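# Put green apple and strawberry into their boxes

## Task

Get the green apple inside the white box and the strawberry inside the clear box, with both boxes still upright on the table, and finish with neither hand in contact with either fruit.

## Robot and tools

Robot: two arms, left_arm and right_arm. Each ends in a five-fingered hand: right_arm has a right hand, left_arm its mirror-image left hand. Bases in the scene frame: left_arm at (-0.049, +0.286, +0.014) m, right_arm at (+0.010, -0.277, +0.024) m. A post stands behind the arms. Loose objects may get nudged now and then.

Scene frame: origin at table-top height, halfway between the arms' nominal bases. +z is up, +x points out over the table, and left_arm sits on the +y side. Image left and right do not match these names. Reported end_effector_position (m) and end_effector_quat_wxyz are in this frame and may be off by a few cm.

Hand point axes: +z runs along the straight fingers toward the tips, and +y points out of the palm face (the palm lies at y = -0.063). On the right hand +x points across the palm away from the thumb; on the left hand +x points toward the thumb. A rigid mast sticks out on the palm side near the wrist and can strike things. Straight fingertips reach about 0.14 m beyond the knuckles, which sit near z = -0.017. Fingertips have rubber caps.

Row layout: each row is one list of 48 numbers, each in [-1, 1], covering both arms, even if only one moves. The order is: left_arm dx, dy, dz, rx, ry, rz; then 16 left hand motor goals; then left current_limit and speed; then the same 24 numbers for right_arm. The six pose numbers are offsets, not a pose. They count from that arm's Hand target as it stood when the action or move began, along that Hand target's own axes. 1.0 means 0.6 m of translation or 180 degrees of rotation. rx, ry, rz form a single rotation vector. Sending six zeros asks nothing new of that arm. Each call starts over from the current Hand target, so sending the same offset again moves the arm further.

Hand motor order (the same in rows, hand_goal, hand_measured, hand_current_ma and hand_state): index_mcp, index_abd, index_pip, index_dip, middle_mcp, middle_abd, middle_pip, middle_dip, ring_mcp, ring_abd, ring_pip, ring_dip, thumb_cmc, thumb_axl, thumb_mcp, thumb_ipl. These are absolute goal positions scaled between each hinge's stops. Moving toward -1 curls the fingers toward the palm. Straight values: _mcp +0.75, _abd 0.00, _pip +0.58, _dip +0.70. For the thumb: thumb_cmc +0.71 (lying flat beside the palm; toward -1 it swings in front of the palm), thumb_axl +0.68, thumb_mcp +0.23, thumb_ipl +0.17. A 0 in a hand slot is a real goal. To leave a hand unchanged, send back its hand_goal, hand_current_limit and hand_speed. current_limit maps -1..+1 to 0..550 mA, with a floor of 11 mA. speed maps to (speed+1)/2 of 8.5 rad/s. Both start at +0.4 and -0.6, and the last values written stay in force.

Tools:
- execute_actions(actions, cameras): actions is a list of actions. Each action is up to 15 rows, one per 1/30 s step. A short action repeats its last row until it has run 15 steps. Every row in an action is measured from the same start pose. Images appear only when actions is empty or cameras requests them.
- move(target, speed, blend, blocking, cameras): target is one 48-number row, or a list of up to 15 rows. All offsets in the list count from the same starting Hand targets, not from the previous target. speed is the path top speed in m/s, from 0.002 to 4.3, default 0.25; rotation is limited to twice that in rad/s. Give one number, or one per target. blend is a corner radius in m, default 0, which stops at each target. All paths are capped at 10 s in total. The paths do not avoid obstacles or the other arm. blocking=false returns after about 0.5 s while the motion continues. The result adds a move: line giving the outcome (done, off_target, moving, held, fault) and any limits (paced = pose clipped, held = steps withheld).
- wait(seconds 0-3600): lets time pass without new commands.
- stop(): brakes a running move.
- zoom_image(camera, region [x0, y0, x1, y1] in pixels, at most 504 by 504): enlarges part of the latest image. Cameras: cam_high 896x504, cam_left_wrist and cam_right_wrist 672x504.
- finished_scene(scene=1): ends the scene permanently.

Results also give the Hand target (your last commanded pose after clipping; the next offsets start from it), joint positions, velocities and torques, temperatures, and for each motor hand_goal, hand_measured, hand_current_ma and hand_state (moving, goal, blocked, overload).

Behaviour to expect: the controller limits each commanded rotation to within 40 degrees of the measured orientation. Hands often come to rest short of the target, and the elbow sags under load. Command a little higher, or send the remaining distance as a new offset. A joint near full stretch, or a path passing close to the arm's own base, can swing the arm suddenly. A blocked arm keeps pushing until you command it back past its hand point.

Avoid: dropping or releasing a fruit while it is still moving, tipping a box, pushing anything off the table, fast collisions, and pressing hard, especially against fixed or heavy objects. Never let the hands, or the arms, collide or grip each other. A finger motor held at 495 mA or more for 5 s shuts down for 10 s. Joint motors overheat when holding loads, when held stretched out, or when pushing against something: a MOTOR HOT line appears at 85 °C, and at 100 °C the arm goes limp for 30-60 s. After a HAND FAULT line, the remaining calls in that reply are skipped. Before finishing, open the hands and move them clear of both fruits.

Each tool is called after ">>>" in YAML: its name, and indented under it one key for each argument.

## Session

>>> execute_actions:
  actions: []

Scene clock: 0.00 s.
left_arm: end_effector_position=(+0.2614, +0.3149, +0.3679) hand_goal=(+0.754, +0.000, +0.576, +0.696, +0.754, +0.000, +0.576, +0.696, +0.754, +0.000, +0.576, +0.696, +0.714, +0.678, +0.226, +0.168) hand_measured=(+0.7523, -0.0008, +0.5770, +0.6958, +0.7523, -0.0008, +0.5770, +0.6958, +0.7535, +0.0007, +0.5757, +0.6958, +0.7154, +0.6777, +0.2262, +0.1681) hand_current_ma=(+3, -8, -8, +12, -14, -5, +11, -6, +6, -6, +18, -12, -3, +6, +0, +9) hand_state=(goal, goal, goal, goal, goal, goal, goal, goal, goal, goal, goal, goal, goal, goal, goal, goal) hand_current_limit=0.40 hand_speed=-0.60 end_effector_quat_wxyz=(+0.155, +0.737, +0.656, +0.048) | right_arm: end_effector_position=(+0.0596, +0.0298, +0.2923) hand_goal=(+0.754, +0.000, +0.576, +0.696, +0.754, +0.000, +0.576, +0.696, +0.754, +0.000, +0.576, +0.696, +0.714, +0.678, +0.226, +0.168) hand_measured=(+0.7535, -0.0008, +0.5757, +0.6958, +0.7535, +0.0007, +0.5757, +0.6958, +0.7523, +0.0007, +0.5770, +0.6958, +0.7154, +0.6767, +0.2252, +0.1681) hand_current_ma=(-19, -9, +7, +5, -6, +3, +5, -5, +17, -8, -5, -17, -11, +7, +8, -4) hand_state=(goal, goal, goal, goal, goal, goal, goal, goal, goal, goal, goal, goal, goal, goal, goal, goal) hand_current_limit=0.40 hand_speed=-0.60 end_effector_quat_wxyz=(+0.069, -0.321, +0.944, +0.044)
Joint positions: left_arm=[0.259 0.792 1.115 -1.658 0.229 0.331] | right_arm=[1.244 0.854 0.973 -1.538 0.058 -0.97]
Joint velocities: within noise
Joint torques (N m): no reading
Motor temperatures (°C): left_arm=[29 33 27 23 26 26] | right_arm=[30 34 31 37 34 25]
Heat: left arm: hottest shoulder 33 °C; right arm: hottest wrist pitch 37 °C.
Hand target: left_arm +0.2637, +0.3155, +0.3796; +0.161, +0.737, +0.654, +0.059 | right_arm +0.0609, +0.0337, +0.3021; +0.075, -0.320, +0.943, +0.052

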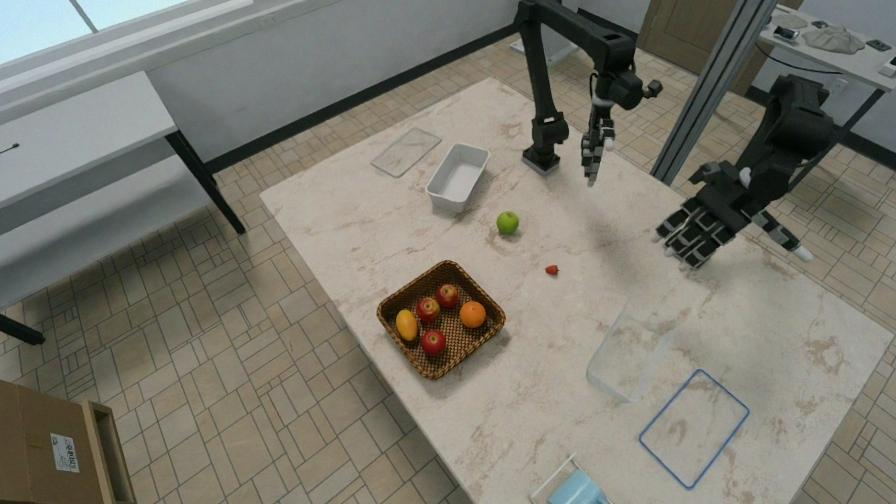

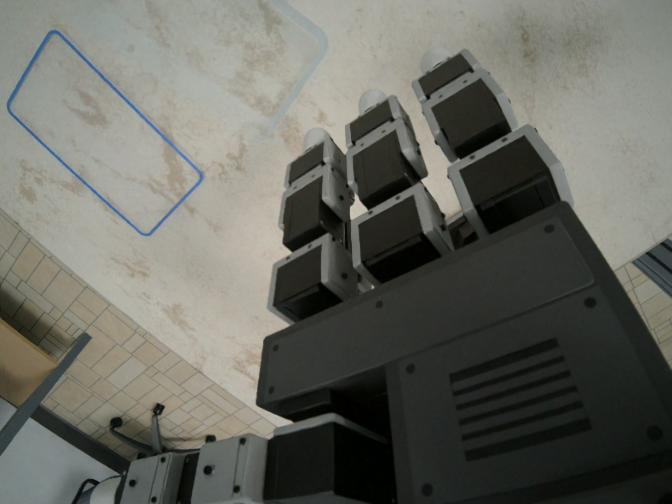

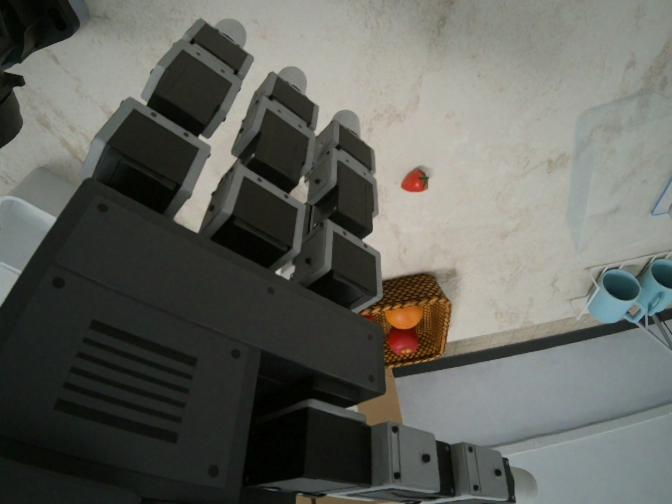

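>>> zoom_image:
  camera: "cam_high"
  region: [360, 110, 600, 290]

>>> zoom_image:
  camera: "cam_high"
  region: [520, 240, 780, 500]

>>> zoom_image:
  camera: "cam_high"
  region: [520, 0, 840, 290]

>>> zoom_image:
  camera: "cam_right_wrist"
  region: [300, 60, 672, 380]

Scaled by 2.100 from the camera's image (finer frame: 1280x720).

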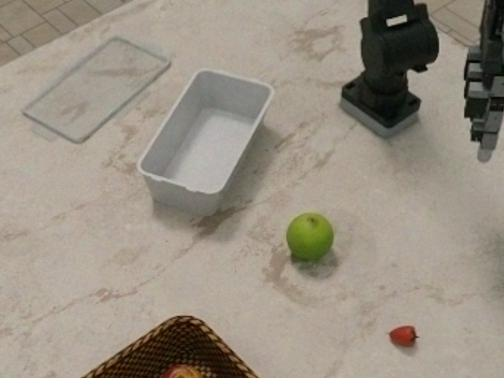

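Scaled by 1.938 from the camera's image (finer frame: 1280x720).

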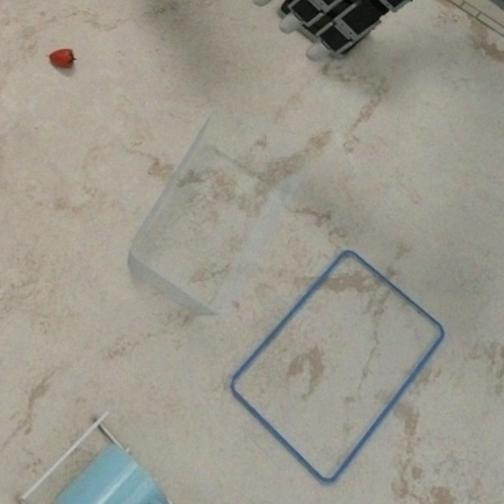

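Scaled by 1.575 from the camera's image (finer frame: 1280x720).

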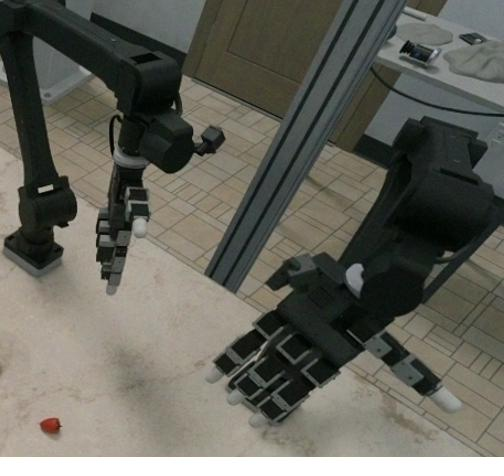

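Scaled by 1.355 from the camera's image (finer frame: 960x720).

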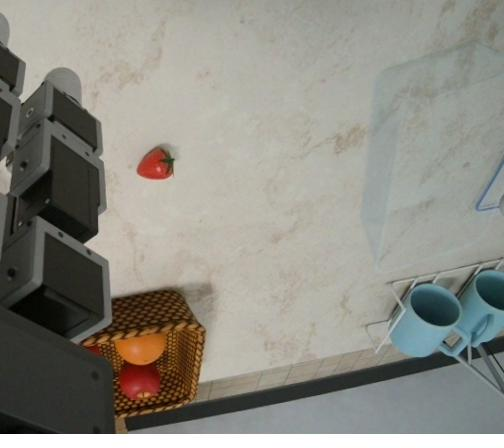

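>>> move:
  target: [0,0,0,0,0,0,0.754,0,0.576,0.696,0.754,0,0.576,0.696,0.754,0,0.576,0.696,0.714,0.678,0.226,0.168,0.4,-0.6,-0.173,-0.572,0.039,0.427,0.0213,-0.0733,0.616,0,-0.299,0.551,0.616,0,-0.299,0.551,0.95,0,0.576,0.696,-0.571,0.678,0.674,-0.351,0.4,-0.6]
  speed: 0.15
  cameras: ["all"]

Scene clock: 12.77 s.
left_arm: end_effector_position=(+0.2614, +0.3149, +0.3679) hand_goal=(+0.754, +0.000, +0.576, +0.696, +0.754, +0.000, +0.576, +0.696, +0.754, +0.000, +0.576, +0.696, +0.714, +0.678, +0.226, +0.168) hand_measured=(+0.7523, -0.0008, +0.5770, +0.6958, +0.7535, -0.0008, +0.5757, +0.6958, +0.7535, -0.0008, +0.5770, +0.6971, +0.7142, +0.6767, +0.2203, +0.1681) hand_current_ma=(-2, -8, -10, +10, -2, -11, +9, +1, +0, -8, +10, -12, -12, +11, -7, +7) hand_state=(goal, goal, goal, goal, goal, goal, goal, goal, goal, goal, goal, goal, goal, goal, goal, goal) hand_current_limit=0.40 hand_speed=-0.60 end_effector_quat_wxyz=(+0.155, +0.737, +0.656, +0.048) | right_arm: end_effector_position=(+0.3561, -0.1658, +0.2820) hand_goal=(+0.616, +0.000, -0.298, +0.552, +0.616, +0.000, -0.298, +0.552, +0.950, +0.000, +0.576, +0.696, -0.570, +0.678, +0.674, -0.350) hand_measured=(+0.6075, +0.0007, -0.2943, +0.5531, +0.6063, +0.0007, -0.3033, +0.5518, +0.9368, +0.0007, +0.5770, +0.6894, -0.5755, +0.6820, +0.6646, -0.3531) hand_current_ma=(-6, +8, +16, -1, -13, +0, -4, +5, +16, -14, +2, -1, -10, +8, +7, +0) hand_state=(goal, goal, goal, goal, goal, goal, goal, goal, goal, goal, goal, goal, goal, goal, goal, goal) hand_current_limit=0.40 hand_speed=-0.60 end_effector_quat_wxyz=(+0.236, -0.306, +0.732, -0.561)
Joint positions: left_arm=[0.259 0.792 1.115 -1.658 0.229 0.331] | right_arm=[0.703 1.072 0.969 -1.198 1.3 -1.849]
Joint torques (N m): left_arm=[-0.91 -1.32 11.32 1.2 0.1 0.09] | right_arm=[-2.02 -4.72 7.24 1.02 0.9 -0.18]
Heat: left arm: hottest shoulder 33 °C; right arm: hottest wrist pitch 37 °C.
Hand target: left_arm +0.2637, +0.3155, +0.3796; +0.161, +0.737, +0.654, +0.059 | right_arm +0.3547, -0.1719, +0.2799; +0.233, -0.304, +0.733, -0.562
Off the commanded pose: left_arm 0.012 m, 1 deg | right_arm 0.007 m, 0 deg.
move: done
cam_right_wrist: T_world_to_cam=[[0.42805, 0.63636, -0.64173, 0.16995], [-0.12496, 0.74493, 0.65534, -0.06586], [0.89507, -0.20033, 0.39839, -0.33449]] pos_world=[0.21841, -0.12609, 0.28548]

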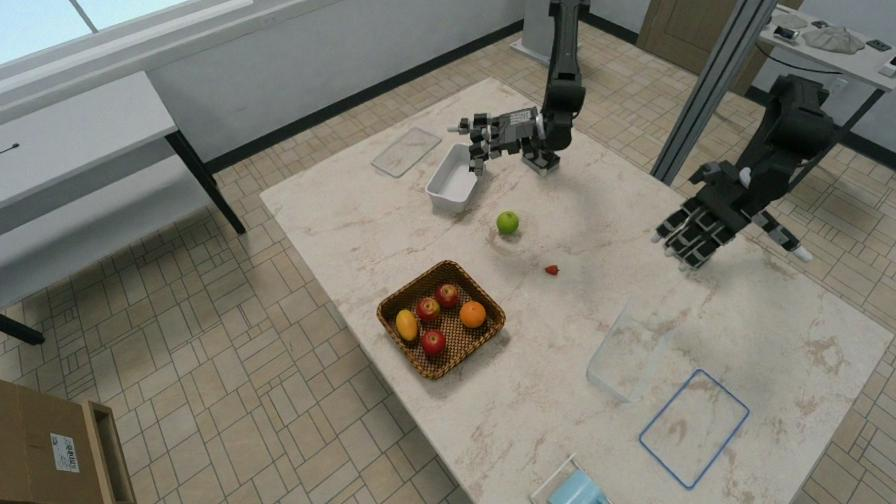

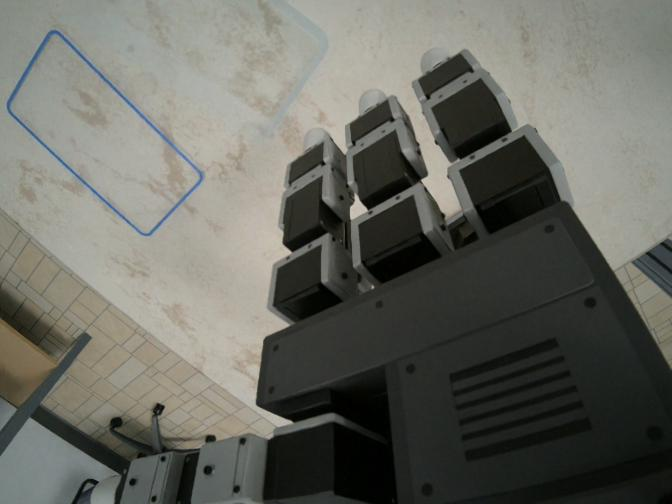

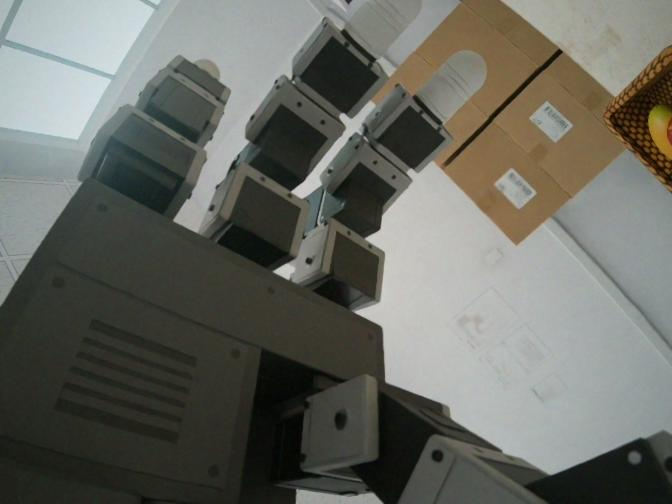

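>>> zoom_image:
  camera: "cam_high"
  region: [400, 70, 620, 250]

Scaled by 2.291 from the camera's image (finer frame: 1280x720).

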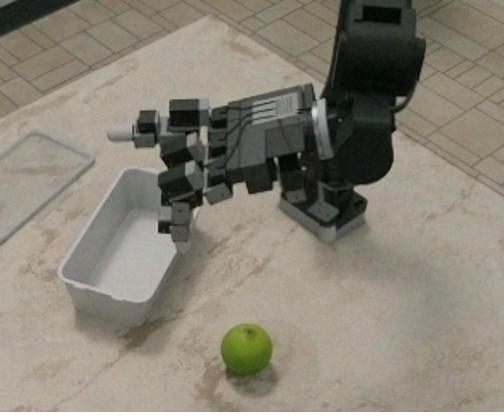

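>>> move:
  target: [0,0,0,0,0,0,0.754,0,0.576,0.696,0.754,0,0.576,0.696,0.754,0,0.576,0.696,0.714,0.678,0.226,0.168,0.4,-0.6,-0.007,0.321,0.057,0,0,0,0.616,0,-0.299,0.551,0.616,0,-0.299,0.551,0.95,0,0.576,0.696,-0.571,0.678,0.674,-0.351,0.4,-0.6]
  speed: 0.1
  cameras: ["cam_high","cam_right_wrist"]

>>> zoom_image:
  camera: "cam_high"
  region: [420, 120, 600, 270]

Scene clock: 16.50 s.
left_arm: end_effector_position=(+0.2614, +0.3149, +0.3679) hand_goal=(+0.754, +0.000, +0.576, +0.696, +0.754, +0.000, +0.576, +0.696, +0.754, +0.000, +0.576, +0.696, +0.714, +0.678, +0.226, +0.168) hand_measured=(+0.7535, -0.0008, +0.5770, +0.6971, +0.7547, -0.0008, +0.5770, +0.6958, +0.7535, -0.0008, +0.5770, +0.6958, +0.7142, +0.6777, +0.2203, +0.1681) hand_current_ma=(+6, -9, -7, +2, -8, +4, +10, +0, -5, -4, +15, -7, -3, +0, -12, +10) hand_state=(goal, goal, goal, goal, goal, goal, goal, goal, goal, goal, goal, goal, goal, goal, goal, goal) hand_current_limit=0.40 hand_speed=-0.60 end_effector_quat_wxyz=(+0.155, +0.737, +0.656, +0.048) | right_arm: end_effector_position=(+0.3485, -0.1592, +0.0914) hand_goal=(+0.616, +0.000, -0.298, +0.552, +0.616, +0.000, -0.298, +0.552, +0.950, +0.000, +0.576, +0.696, -0.570, +0.678, +0.674, -0.350) hand_measured=(+0.6075, +0.0007, -0.2930, +0.5531, +0.6063, +0.0007, -0.3033, +0.5518, +0.9368, +0.0065, +0.5770, +0.6894, -0.5743, +0.6830, +0.6646, -0.3521) hand_current_ma=(-9, +9, +8, +5, -5, +13, -11, +7, +21, -19, -11, -1, -10, +8, +15, -12) hand_state=(goal, goal, goal, goal, goal, goal, goal, goal, goal, goal, goal, goal, goal, goal, goal, goal) hand_current_limit=0.40 hand_speed=-0.60 end_effector_quat_wxyz=(+0.231, -0.301, +0.735, -0.562)
Joint positions: left_arm=[0.259 0.792 1.115 -1.658 0.229 0.331] | right_arm=[0.736 1.342 0.642 -0.778 1.305 -1.665]
Joint torques (N m): left_arm=[0.09 -1.61 11.12 1.4 0.16 0.06] | right_arm=[0.09 -4.48 5.49 0.73 1.1 0.04]
Heat: left arm: hottest shoulder 32 °C; right arm: hottest wrist pitch 37 °C.
Hand target: left_arm +0.2637, +0.3155, +0.3796; +0.161, +0.737, +0.654, +0.059 | right_arm +0.3456, -0.1570, +0.0851; +0.233, -0.304, +0.733, -0.562
Off the commanded pose: left_arm 0.012 m, 1 deg | right_arm 0.007 m, 0 deg.
move: done
cam_right_wrist: T_world_to_cam=[[0.43538, 0.63081, -0.64228, 0.04324], [-0.11132, 0.7457, 0.65692, 0.04836], [0.89334, -0.21451, 0.39488, -0.2517]] pos_world=[0.21141, -0.11733, 0.09539]

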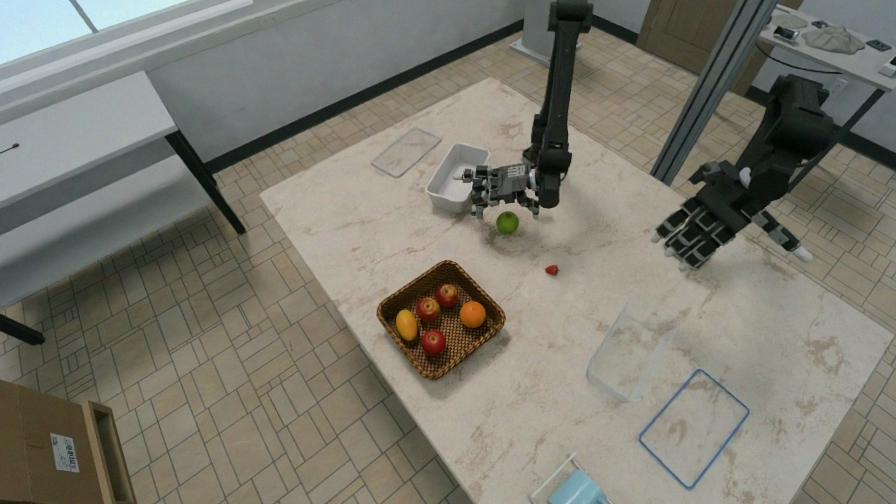

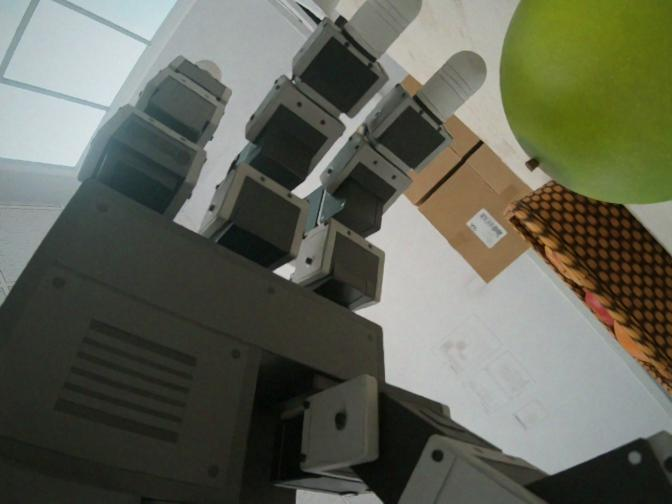

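Scaled by 2.800 from the camera's image (finer frame: 1280x720).

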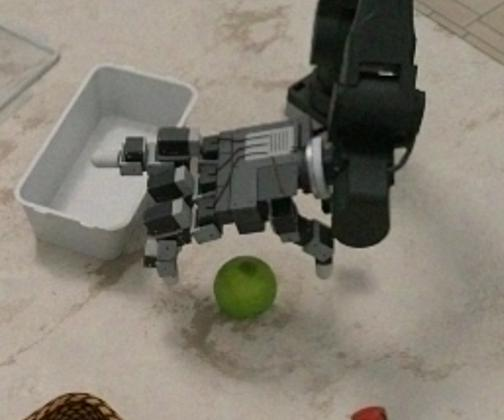

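>>> zoom_image:
  camera: "cam_right_wrist"
  region: [472, 0, 672, 220]

Scaled by 2.291 from the camera's image (finer frame: 960x720).

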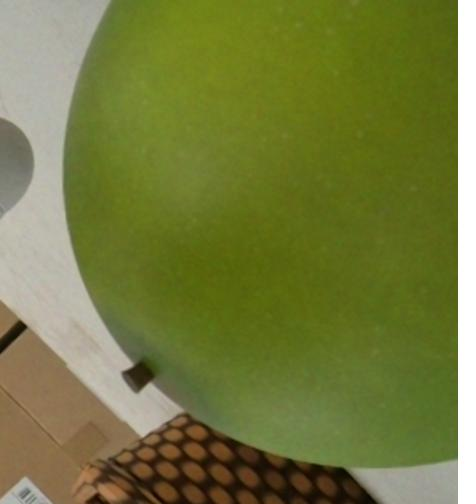

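>>> move:
  target: [0,0,0,0,0,0,0.754,0,0.576,0.696,0.754,0,0.576,0.696,0.754,0,0.576,0.696,0.714,0.678,0.226,0.168,0.4,-0.6,-0.0143,0.0308,0.0123,0,0,0,0.616,0,-0.299,0.551,0.616,0,-0.299,0.551,0.95,0,0.576,0.696,-0.571,0.678,0.674,-0.351,0.4,-0.6]
  speed: 0.05
  cameras: ["cam_high","cam_right_wrist"]

>>> zoom_image:
  camera: "cam_high"
  region: [420, 120, 600, 270]

Scene clock: 18.83 s.
left_arm: end_effector_position=(+0.2614, +0.3149, +0.3679) hand_goal=(+0.754, +0.000, +0.576, +0.696, +0.754, +0.000, +0.576, +0.696, +0.754, +0.000, +0.576, +0.696, +0.714, +0.678, +0.226, +0.168) hand_measured=(+0.7535, +0.0007, +0.5757, +0.6958, +0.7535, -0.0008, +0.5770, +0.6958, +0.7535, +0.0007, +0.5770, +0.6958, +0.7129, +0.6767, +0.2193, +0.1672) hand_current_ma=(+2, -10, -14, +3, -9, +4, +3, +2, +1, -2, +12, -5, +7, +7, -12, +11) hand_state=(goal, goal, goal, goal, goal, goal, goal, goal, goal, goal, goal, goal, goal, goal, goal, goal) hand_current_limit=0.40 hand_speed=-0.60 end_effector_quat_wxyz=(+0.155, +0.737, +0.656, +0.048) | right_arm: end_effector_position=(+0.3588, -0.1496, +0.0739) hand_goal=(+0.616, +0.000, -0.298, +0.552, +0.616, +0.000, -0.298, +0.552, +0.950, +0.000, +0.576, +0.696, -0.570, +0.678, +0.674, -0.350) hand_measured=(+0.6075, +0.0007, -0.2943, +0.5531, +0.6063, -0.0008, -0.3020, +0.5518, +0.9368, +0.0080, +0.5770, +0.6907, -0.5743, +0.6820, +0.6646, -0.3521) hand_current_ma=(-6, -3, +5, -1, -10, +6, +4, +7, -2, -10, -2, -4, -18, +8, +17, -14) hand_state=(goal, goal, goal, goal, goal, goal, goal, goal, goal, goal, goal, goal, goal, goal, goal, goal) hand_current_limit=0.40 hand_speed=-0.60 end_effector_quat_wxyz=(+0.241, -0.293, +0.738, -0.558)
Joint positions: left_arm=[0.259 0.792 1.115 -1.658 0.229 0.331] | right_arm=[0.736 1.409 0.642 -0.684 1.306 -1.666]
Joint torques (N m): left_arm=[-0.73 -1.38 10.88 1.07 0.12 0.02] | right_arm=[-0.5 -5.01 4.88 0.72 1.07 -0.15]
Heat: left arm: hottest shoulder 32 °C; right arm: hottest wrist pitch 37 °C.
Hand target: left_arm +0.2637, +0.3155, +0.3796; +0.161, +0.737, +0.654, +0.059 | right_arm +0.3533, -0.1525, +0.0653; +0.233, -0.304, +0.733, -0.562
Off the commanded pose: left_arm 0.012 m, 1 deg | right_arm 0.011 m, 2 deg.
move: off_target (right_arm)
cam_right_wrist: T_world_to_cam=[[0.44783, 0.64222, -0.6221, 0.01727], [-0.12454, 0.73379, 0.66786, 0.05595], [0.8854, -0.22161, 0.4086, -0.25119]] pos_world=[0.22163, -0.10781, 0.07602]

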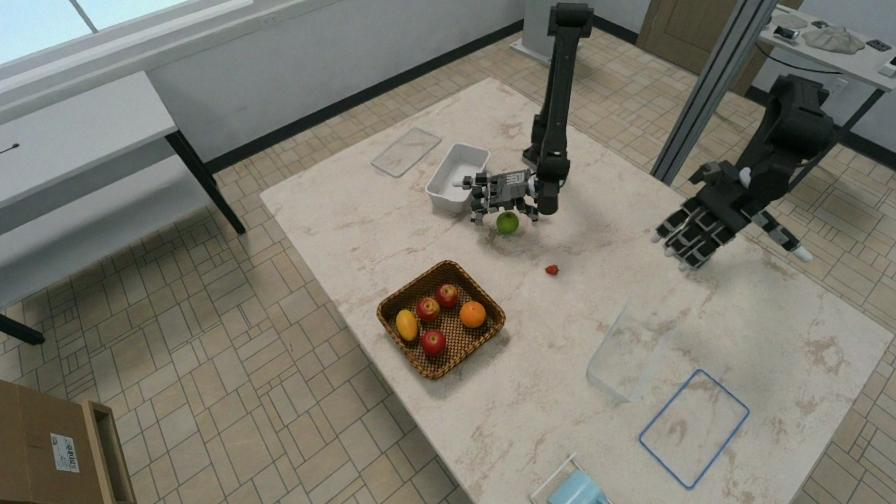

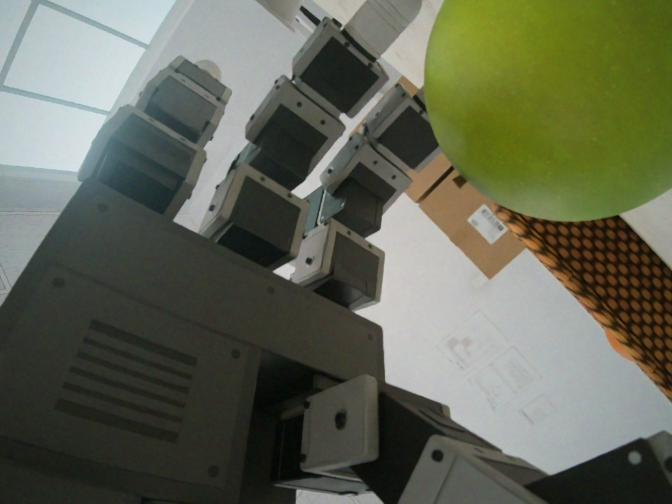

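Scaled by 2.800 from the camera's image (finer frame: 1280x720).

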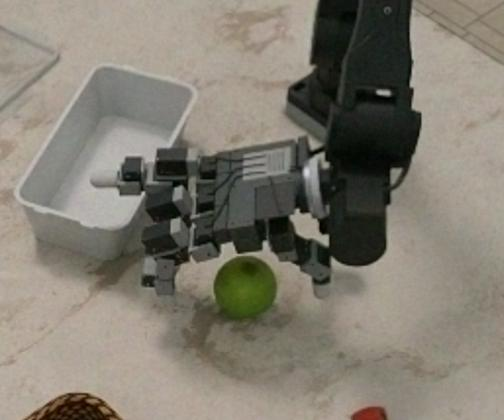

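>>> move:
  target: [0,0,0,0,0,0,0.754,0,0.576,0.696,0.754,0,0.576,0.696,0.754,0,0.576,0.696,0.714,0.678,0.226,0.168,0.4,-0.6,0,0,0,0,0,0,0.26,0,-0.285,0.623,0.26,0,-0.285,0.623,0.95,0,0.576,0.696,-0.571,0.678,0.382,-0.232,0.4,-0.9]
  speed: 0.05
  cameras: ["cam_high","cam_right_wrist"]

>>> zoom_image:
  camera: "cam_high"
  region: [420, 120, 600, 270]

Scene clock: 20.93 s.
left_arm: end_effector_position=(+0.2614, +0.3149, +0.3679) hand_goal=(+0.754, +0.000, +0.576, +0.696, +0.754, +0.000, +0.576, +0.696, +0.754, +0.000, +0.576, +0.696, +0.714, +0.678, +0.226, +0.168) hand_measured=(+0.7535, +0.0007, +0.5770, +0.6958, +0.7535, +0.0007, +0.5770, +0.6958, +0.7535, -0.0008, +0.5770, +0.6958, +0.7142, +0.6777, +0.2203, +0.1672) hand_current_ma=(+2, -8, -12, +14, -6, +4, +5, +2, +11, -12, +10, -4, -12, +13, -3, +12) hand_state=(goal, goal, goal, goal, goal, goal, goal, goal, goal, goal, goal, goal, goal, goal, goal, goal) hand_current_limit=0.40 hand_speed=-0.60 end_effector_quat_wxyz=(+0.155, +0.737, +0.656, +0.048) | right_arm: end_effector_position=(+0.3587, -0.1496, +0.0739) hand_goal=(+0.260, +0.000, -0.284, +0.624, +0.260, +0.000, -0.284, +0.624, +0.950, +0.000, +0.576, +0.696, -0.570, +0.678, +0.382, -0.232) hand_measured=(+0.2554, -0.0008, -0.2776, +0.6219, +0.2542, +0.0007, -0.2789, +0.6206, +0.9368, +0.0080, +0.5770, +0.6894, -0.5743, +0.6830, +0.3816, -0.2368) hand_current_ma=(-12, +5, +10, +7, -13, -4, +4, -3, +4, -2, -7, -1, -1, +3, +1, -7) hand_state=(goal, goal, goal, goal, goal, goal, goal, goal, goal, goal, goal, goal, goal, goal, goal, goal) hand_current_limit=0.40 hand_speed=-0.90 end_effector_quat_wxyz=(+0.241, -0.294, +0.738, -0.559)
Joint positions: left_arm=[0.259 0.792 1.115 -1.658 0.229 0.331] | right_arm=[0.736 1.409 0.642 -0.684 1.306 -1.667]
Joint torques (N m): left_arm=[-0.5 -1.44 11.03 1.18 0.03 0.05] | right_arm=[-0.5 -5.01 4.86 0.77 1.03 -0.15]
Heat: left arm: hottest shoulder 32 °C; right arm: hottest wrist pitch 37 °C.
Hand target: left_arm +0.2637, +0.3155, +0.3796; +0.161, +0.737, +0.654, +0.059 | right_arm +0.3533, -0.1525, +0.0653; +0.233, -0.304, +0.733, -0.562
Off the commanded pose: left_arm 0.012 m, 1 deg | right_arm 0.011 m, 2 deg.
move: done
cam_right_wrist: T_world_to_cam=[[0.44732, 0.64202, -0.62267, 0.01752], [-0.12433, 0.73408, 0.66758, 0.05601], [0.88569, -0.2212, 0.40819, -0.25111]] pos_world=[0.22153, -0.10791, 0.07602]

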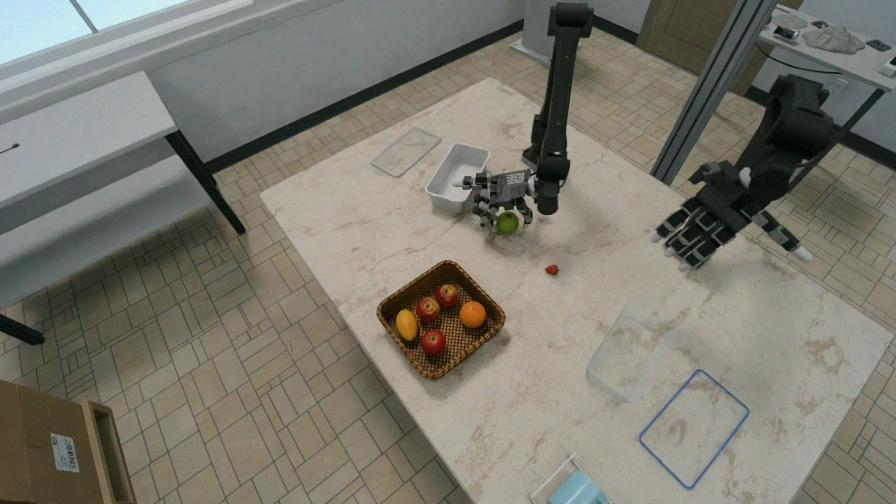

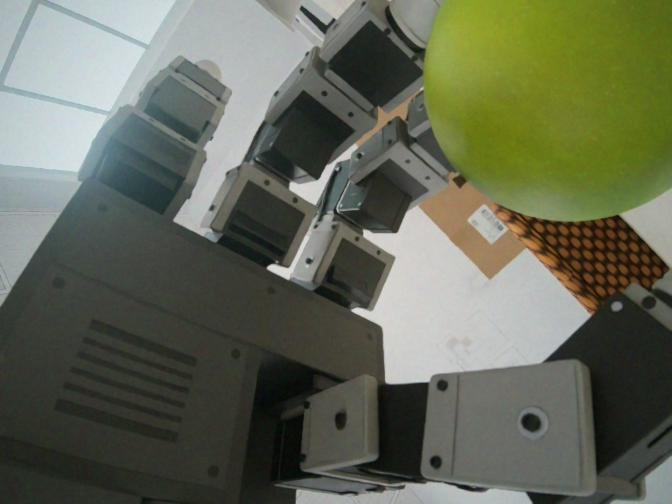

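Scaled by 2.800 from the camera's image (finer frame: 1280x720).

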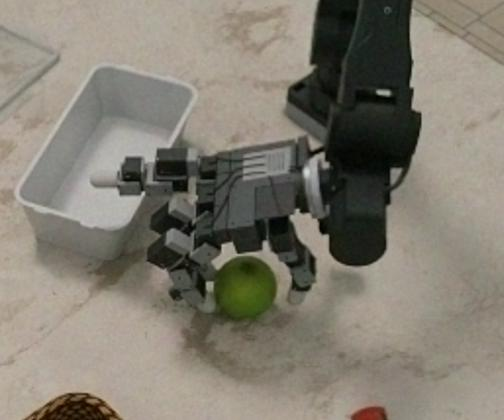

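>>> move:
  target: [0,0,0,0,0,0,0.754,0,0.576,0.696,0.754,0,0.576,0.696,0.754,0,0.576,0.696,0.714,0.678,0.226,0.168,0.4,-0.6,0,0,0,0,0,0,0.123,0,-0.328,0.58,0.123,0,-0.328,0.58,0.95,0,0.576,0.696,-0.571,0.678,0.202,-0.286,0.7,-0.92]
  speed: 0.05
  cameras: ["cam_high","cam_right_wrist"]

>>> zoom_image:
  camera: "cam_high"
  region: [420, 120, 600, 270]

Scene clock: 22.07 s.
left_arm: end_effector_position=(+0.2614, +0.3149, +0.3679) hand_goal=(+0.754, +0.000, +0.576, +0.696, +0.754, +0.000, +0.576, +0.696, +0.754, +0.000, +0.576, +0.696, +0.714, +0.678, +0.226, +0.168) hand_measured=(+0.7535, +0.0007, +0.5757, +0.6958, +0.7535, +0.0007, +0.5757, +0.6958, +0.7535, -0.0008, +0.5757, +0.6971, +0.7142, +0.6777, +0.2203, +0.1681) hand_current_ma=(+0, -4, -14, +6, -5, +5, +7, -6, -1, -11, +15, -9, -8, +8, -5, +8) hand_state=(goal, goal, goal, goal, goal, goal, goal, goal, goal, goal, goal, goal, goal, goal, goal, goal) hand_current_limit=0.40 hand_speed=-0.60 end_effector_quat_wxyz=(+0.155, +0.737, +0.656, +0.048) | right_arm: end_effector_position=(+0.3582, -0.1507, +0.0736) hand_goal=(+0.124, +0.000, -0.328, +0.580, +0.124, +0.000, -0.328, +0.580, +0.950, +0.000, +0.576, +0.696, -0.570, +0.678, +0.202, -0.286) hand_measured=(+0.2096, +0.0051, -0.2994, +0.5926, +0.2023, -0.0023, -0.3058, +0.5875, +0.9356, +0.0065, +0.5770, +0.6894, -0.5567, +0.6820, +0.3479, -0.2568) hand_current_ma=(+48, +4, +7, +3, +55, +9, -6, -9, +6, +0, -5, -3, -6, +5, +252, +16) hand_state=(blocked, goal, blocked, goal, blocked, goal, blocked, goal, goal, goal, goal, goal, goal, goal, blocked, blocked) hand_current_limit=0.70 hand_speed=-0.92 end_effector_quat_wxyz=(+0.240, -0.294, +0.736, -0.560)
Joint positions: left_arm=[0.259 0.792 1.115 -1.658 0.229 0.331] | right_arm=[0.736 1.409 0.639 -0.683 1.309 -1.667]
Joint torques (N m): left_arm=[-0.73 -2.02 11.15 1.35 0.16 0.05] | right_arm=[-0.5 -5.01 5.05 0.75 0.9 -0.15]
Heat: left arm: hottest shoulder 32 °C; right arm: hottest wrist pitch 37 °C.
Hand target: left_arm +0.2637, +0.3155, +0.3796; +0.161, +0.737, +0.654, +0.059 | right_arm +0.3533, -0.1525, +0.0653; +0.233, -0.304, +0.733, -0.562
Off the commanded pose: left_arm 0.012 m, 1 deg | right_arm 0.010 m, 2 deg.
move: done
cam_right_wrist: T_world_to_cam=[[0.4481, 0.6395, -0.62469, 0.01772], [-0.12475, 0.73667, 0.66464, 0.05769], [0.88523, -0.2199, 0.40989, -0.25053]] pos_world=[0.22104, -0.10892, 0.07541]

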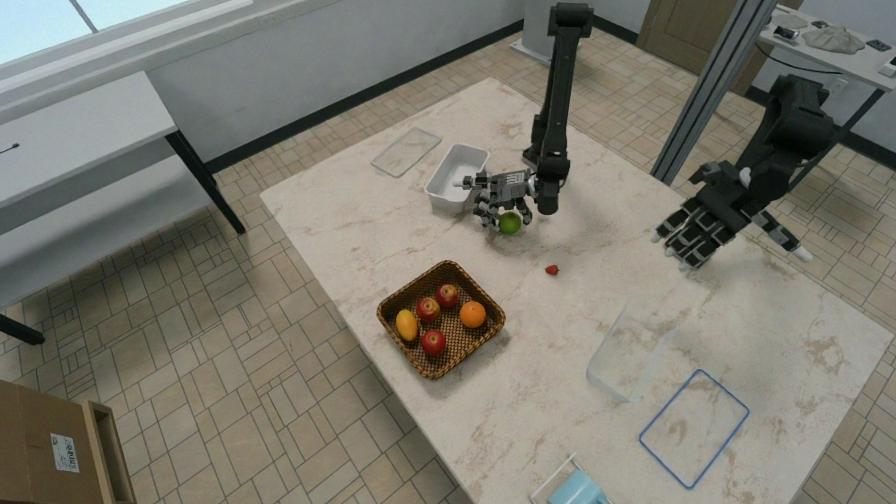

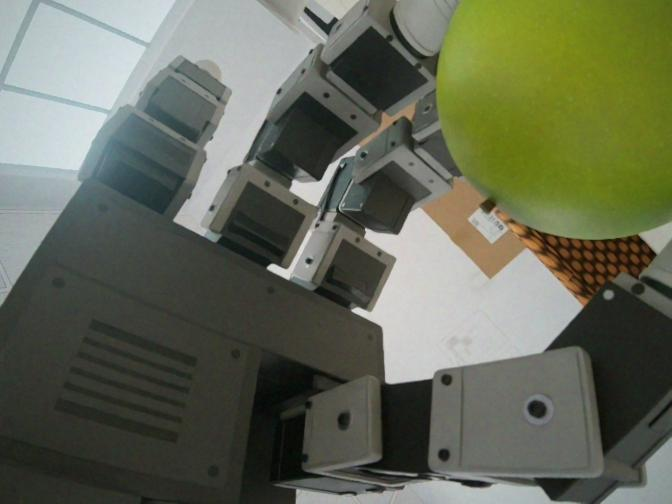

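Scaled by 2.800 from the camera's image (finer frame: 1280x720).

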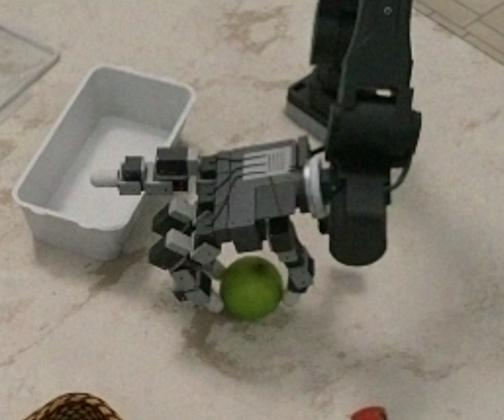

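>>> move:
  target: [0,0,0,0,0,0,0.754,0,0.576,0.696,0.754,0,0.576,0.696,0.754,0,0.576,0.696,0.714,0.678,0.226,0.168,0.4,-0.6,0,0,0,0,0,0,-0.05,0,-0.37,0.53,-0.05,0,-0.37,0.53,0.95,0,0.576,0.696,-0.571,0.678,0.09,-0.33,0.7,-0.92]
  speed: 0.05
  cameras: ["cam_right_wrist"]

Scene clock: 23.07 s.
left_arm: end_effector_position=(+0.2614, +0.3149, +0.3679) hand_goal=(+0.754, +0.000, +0.576, +0.696, +0.754, +0.000, +0.576, +0.696, +0.754, +0.000, +0.576, +0.696, +0.714, +0.678, +0.226, +0.168) hand_measured=(+0.7523, -0.0008, +0.5770, +0.6971, +0.7535, +0.0007, +0.5770, +0.6971, +0.7523, -0.0008, +0.5757, +0.6958, +0.7142, +0.6777, +0.2203, +0.1672) hand_current_ma=(+0, -22, -11, +0, -11, -1, +9, +3, -1, -15, +5, -3, -3, +6, -14, +7) hand_state=(goal, goal, goal, goal, goal, goal, goal, goal, goal, goal, goal, goal, goal, goal, goal, goal) hand_current_limit=0.40 hand_speed=-0.60 end_effector_quat_wxyz=(+0.155, +0.737, +0.656, +0.048) | right_arm: end_effector_position=(+0.3582, -0.1507, +0.0736) hand_goal=(-0.050, +0.000, -0.370, +0.530, -0.050, +0.000, -0.370, +0.530, +0.950, +0.000, +0.576, +0.696, -0.570, +0.678, +0.090, -0.330) hand_measured=(+0.2060, -0.0066, -0.2981, +0.5824, +0.1782, -0.0110, -0.3033, +0.5697, +0.9356, +0.0080, +0.5770, +0.6894, -0.5253, +0.6830, +0.3469, -0.2549) hand_current_ma=(+451, +4, +47, +39, +408, +0, +31, +13, -1, -19, +7, +8, +12, +7, +475, +72) hand_state=(blocked, goal, blocked, blocked, blocked, goal, blocked, blocked, goal, goal, goal, goal, blocked, goal, blocked, blocked) hand_current_limit=0.70 hand_speed=-0.92 end_effector_quat_wxyz=(+0.240, -0.294, +0.736, -0.560)
Joint positions: left_arm=[0.259 0.792 1.115 -1.658 0.229 0.331] | right_arm=[0.736 1.409 0.639 -0.683 1.309 -1.668]
Joint torques (N m): left_arm=[-0.67 -1.38 11.18 1.29 0.13 0.09] | right_arm=[-0.5 -5.01 5.04 0.76 0.91 -0.14]
Heat: left arm: hottest shoulder 32 °C; right arm: hottest wrist pitch 37 °C.
Hand target: left_arm +0.2637, +0.3155, +0.3796; +0.161, +0.737, +0.654, +0.059 | right_arm +0.3533, -0.1525, +0.0653; +0.233, -0.304, +0.733, -0.562
Off the commanded pose: left_arm 0.012 m, 1 deg | right_arm 0.010 m, 1 deg.
move: done
cam_right_wrist: T_world_to_cam=[[0.44765, 0.63928, -0.62524, 0.0179], [-0.1246, 0.73698, 0.66433, 0.05778], [0.88549, -0.21948, 0.40956, -0.25054]] pos_world=[0.22103, -0.10902, 0.07542]

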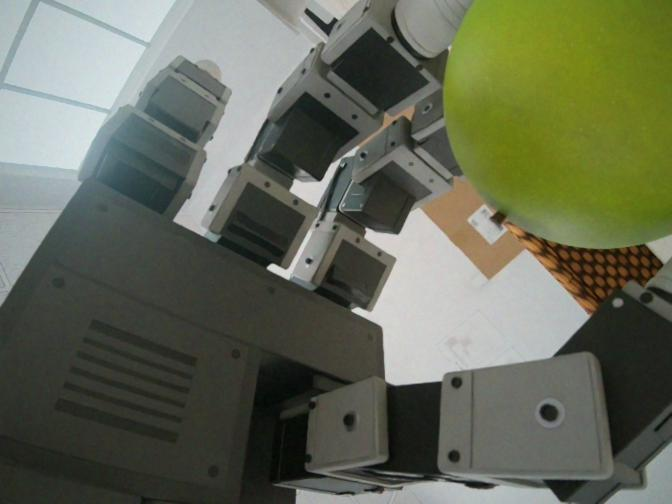

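>>> move:
  target: [0,0,0,0,0,0,0.754,0,0.576,0.696,0.754,0,0.576,0.696,0.754,0,0.576,0.696,0.714,0.678,0.226,0.168,0.4,-0.6,0,-0.0966,-0.0259,0,0,0,-0.05,0,-0.37,0.53,-0.05,0,-0.37,0.53,0.95,0,0.576,0.696,-0.571,0.678,0.09,-0.33,0.7,-0.92]
  speed: 0.05
  cameras: ["cam_high","cam_right_wrist"]

>>> zoom_image:
  camera: "cam_high"
  region: [420, 120, 600, 270]

Scene clock: 25.47 s.
left_arm: end_effector_position=(+0.2614, +0.3149, +0.3679) hand_goal=(+0.754, +0.000, +0.576, +0.696, +0.754, +0.000, +0.576, +0.696, +0.754, +0.000, +0.576, +0.696, +0.714, +0.678, +0.226, +0.168) hand_measured=(+0.7523, +0.0007, +0.5770, +0.6958, +0.7523, +0.0007, +0.5770, +0.6958, +0.7523, -0.0008, +0.5770, +0.6971, +0.7154, +0.6777, +0.2193, +0.1681) hand_current_ma=(-4, -9, -13, +3, -8, +0, +9, -1, +12, -12, +11, -12, -4, -1, -8, +8) hand_state=(goal, goal, goal, goal, goal, goal, goal, goal, goal, goal, goal, goal, goal, goal, goal, goal) hand_current_limit=0.40 hand_speed=-0.60 end_effector_quat_wxyz=(+0.155, +0.737, +0.656, +0.048) | right_arm: end_effector_position=(+0.3383, -0.1684, +0.1034) hand_goal=(-0.050, +0.000, -0.370, +0.530, -0.050, +0.000, -0.370, +0.530, +0.950, +0.000, +0.576, +0.696, -0.570, +0.678, +0.090, -0.330) hand_measured=(+0.2060, -0.0081, -0.2968, +0.5824, +0.1686, -0.0125, -0.2968, +0.5697, +0.9356, +0.0065, +0.5757, +0.6907, -0.5153, +0.6820, +0.3469, -0.2540) hand_current_ma=(+458, +6, +42, +17, +370, +8, +46, +8, -4, -5, -1, -7, +18, +12, +479, +68) hand_state=(blocked, goal, blocked, blocked, blocked, goal, blocked, blocked, goal, goal, goal, goal, blocked, goal, blocked, blocked) hand_current_limit=0.70 hand_speed=-0.92 end_effector_quat_wxyz=(+0.210, -0.319, +0.728, -0.570)
Joint positions: left_arm=[0.259 0.792 1.115 -1.658 0.229 0.331] | right_arm=[0.736 1.301 0.651 -0.869 1.304 -1.683]
Joint torques (N m): left_arm=[-0.09 -1.08 11.32 1.24 0.14 0.06] | right_arm=[-0.5 -6.12 9.95 -0.13 1.05 -0.08]
Heat: left arm: hottest shoulder 32 °C; right arm: hottest wrist pitch 37 °C.
Hand target: left_arm +0.2637, +0.3155, +0.3796; +0.161, +0.737, +0.654, +0.059 | right_arm +0.3533, -0.1526, +0.1252; +0.233, -0.304, +0.733, -0.562
Off the commanded pose: left_arm 0.012 m, 1 deg | right_arm 0.031 m, 3 deg.
move: off_target (right_arm)
cam_right_wrist: T_world_to_cam=[[0.40374, 0.60631, -0.68512, 0.07225], [-0.08712, 0.77094, 0.63092, 0.04499], [0.91072, -0.19504, 0.36408, -0.24871]] pos_world=[0.20126, -0.127, 0.11166]

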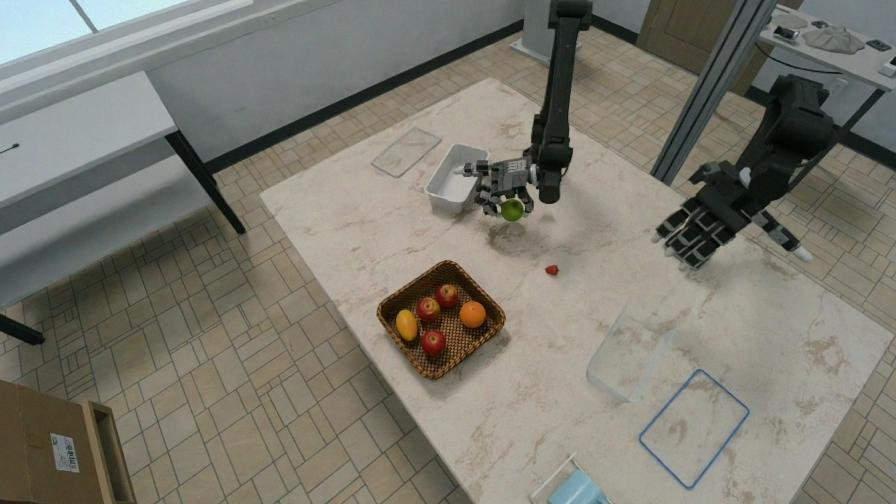

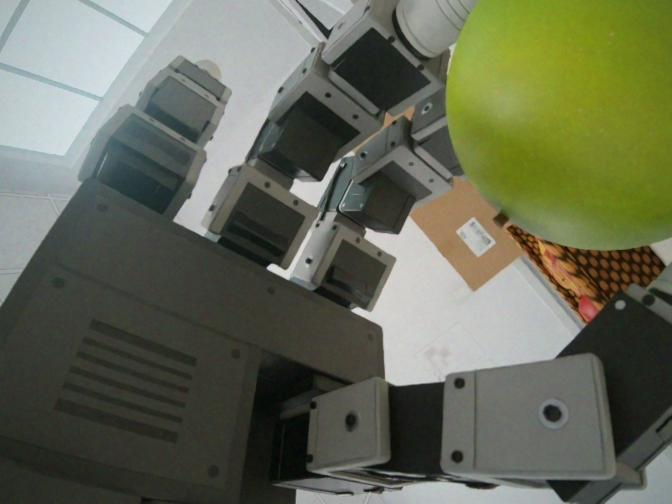

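Scaled by 2.800 from the camera's image (finer frame: 1280x720).

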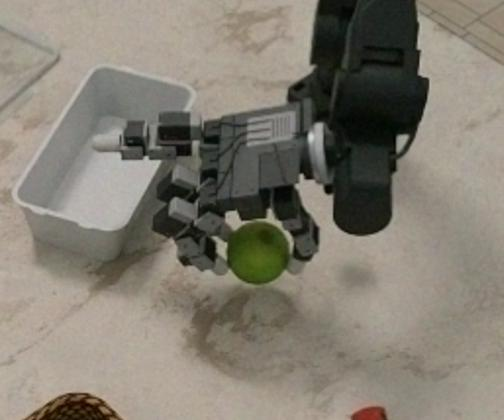

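>>> move:
  target:
    - [0,0,0,0,0,0,0.754,0,0.576,0.696,0.754,0,0.576,0.696,0.754,0,0.576,0.696,0.714,0.678,0.226,0.168,0.4,-0.6,0,-0.161,-0.0432,0,0,0,-0.05,0,-0.37,0.53,-0.05,0,-0.37,0.53,0.95,0,0.576,0.696,-0.571,0.678,0.09,-0.33,0.7,-0.92]
    - [0,0,0,0,0,0,0.754,0,0.576,0.696,0.754,0,0.576,0.696,0.754,0,0.576,0.696,0.714,0.678,0.226,0.168,0.4,-0.6,0.339,-0.2327,0.2243,0,0.2415,0.0647,-0.05,0,-0.37,0.53,-0.05,0,-0.37,0.53,0.95,0,0.576,0.696,-0.571,0.678,0.09,-0.33,0.7,-0.92]
  speed: 0.12
  blend: 0.02
  cameras: ["cam_high","cam_right_wrist"]

>>> zoom_image:
  camera: "cam_high"
  region: [380, 80, 560, 230]

Scene clock: 31.30 s.
left_arm: end_effector_position=(+0.2614, +0.3149, +0.3679) hand_goal=(+0.754, +0.000, +0.576, +0.696, +0.754, +0.000, +0.576, +0.696, +0.754, +0.000, +0.576, +0.696, +0.714, +0.678, +0.226, +0.168) hand_measured=(+0.7535, -0.0008, +0.5770, +0.6958, +0.7535, +0.0007, +0.5770, +0.6958, +0.7535, -0.0008, +0.5770, +0.6958, +0.7142, +0.6767, +0.2203, +0.1672) hand_current_ma=(+7, -6, -17, -3, -6, +3, +8, +5, +5, -12, +7, -6, -13, +13, -10, +13) hand_state=(goal, goal, goal, goal, goal, goal, goal, goal, goal, goal, goal, goal, goal, goal, goal, goal) hand_current_limit=0.40 hand_speed=-0.60 end_effector_quat_wxyz=(+0.155, +0.737, +0.656, +0.048) | right_arm: end_effector_position=(+0.3090, -0.4106, +0.2060) hand_goal=(-0.050, +0.000, -0.370, +0.530, -0.050, +0.000, -0.370, +0.530, +0.950, +0.000, +0.576, +0.696, -0.570, +0.678, +0.090, -0.330) hand_measured=(+0.2048, -0.0066, -0.2956, +0.5824, +0.1686, -0.0125, -0.2968, +0.5697, +0.9356, +0.0065, +0.5770, +0.6894, -0.5165, +0.6820, +0.3479, -0.2540) hand_current_ma=(+458, -11, +47, +38, +368, +2, +29, +15, +3, -8, -10, -3, +21, +11, +462, +71) hand_state=(blocked, goal, blocked, blocked, blocked, goal, blocked, blocked, goal, goal, goal, goal, blocked, goal, blocked, blocked) hand_current_limit=0.70 hand_speed=-0.92 end_effector_quat_wxyz=(-0.017, -0.018, +0.793, -0.608)
Joint positions: left_arm=[0.259 0.792 1.115 -1.658 0.229 0.331] | right_arm=[0.028 1.159 0.835 -1.428 1.304 -1.433]
Joint torques (N m): left_arm=[-0.09 -1.73 11.06 1.33 0.13 0.09] | right_arm=[-1.96 -3.55 11.25 0.17 1.1 -0.16]
Heat: left arm: hottest shoulder 32 °C; right arm: hottest wrist pitch 37 °C.
Hand target: left_arm +0.2637, +0.3155, +0.3796; +0.161, +0.737, +0.654, +0.059 | right_arm +0.3273, -0.4139, +0.2250; +0.000, -0.001, +0.794, -0.608
Off the commanded pose: left_arm 0.012 m, 1 deg | right_arm 0.027 m, 3 deg.
move: off_target (right_arm)
cam_right_wrist: T_world_to_cam=[[0.71875, 0.14867, -0.67919, 0.01476], [0.47092, 0.61458, 0.63287, -0.07274], [0.51151, -0.77472, 0.37171, -0.42282]] pos_world=[0.23992, -0.28506, 0.21323]

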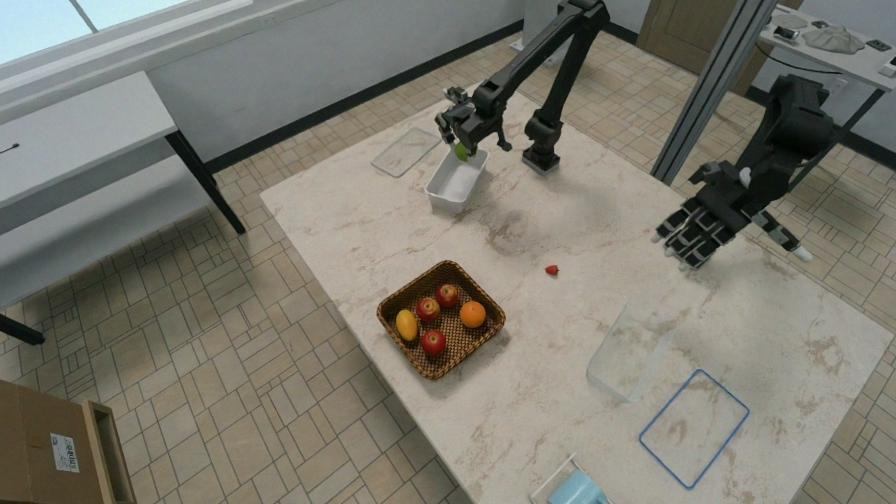

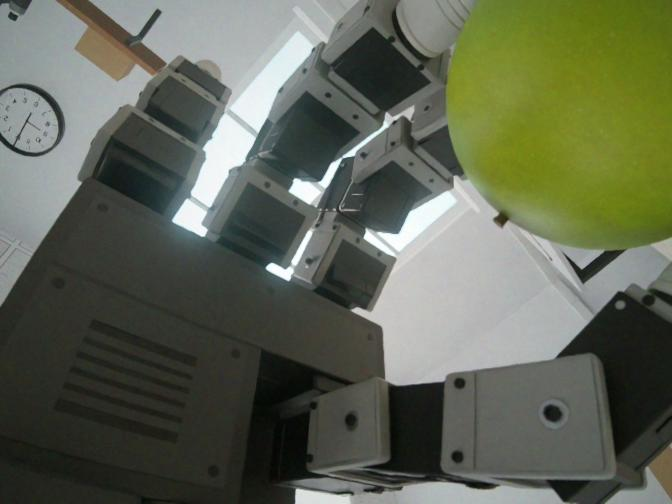

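Scaled by 2.800 from the camera's image (finer frame: 1280x720).

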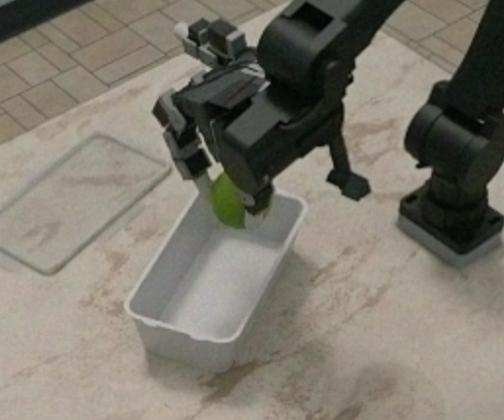

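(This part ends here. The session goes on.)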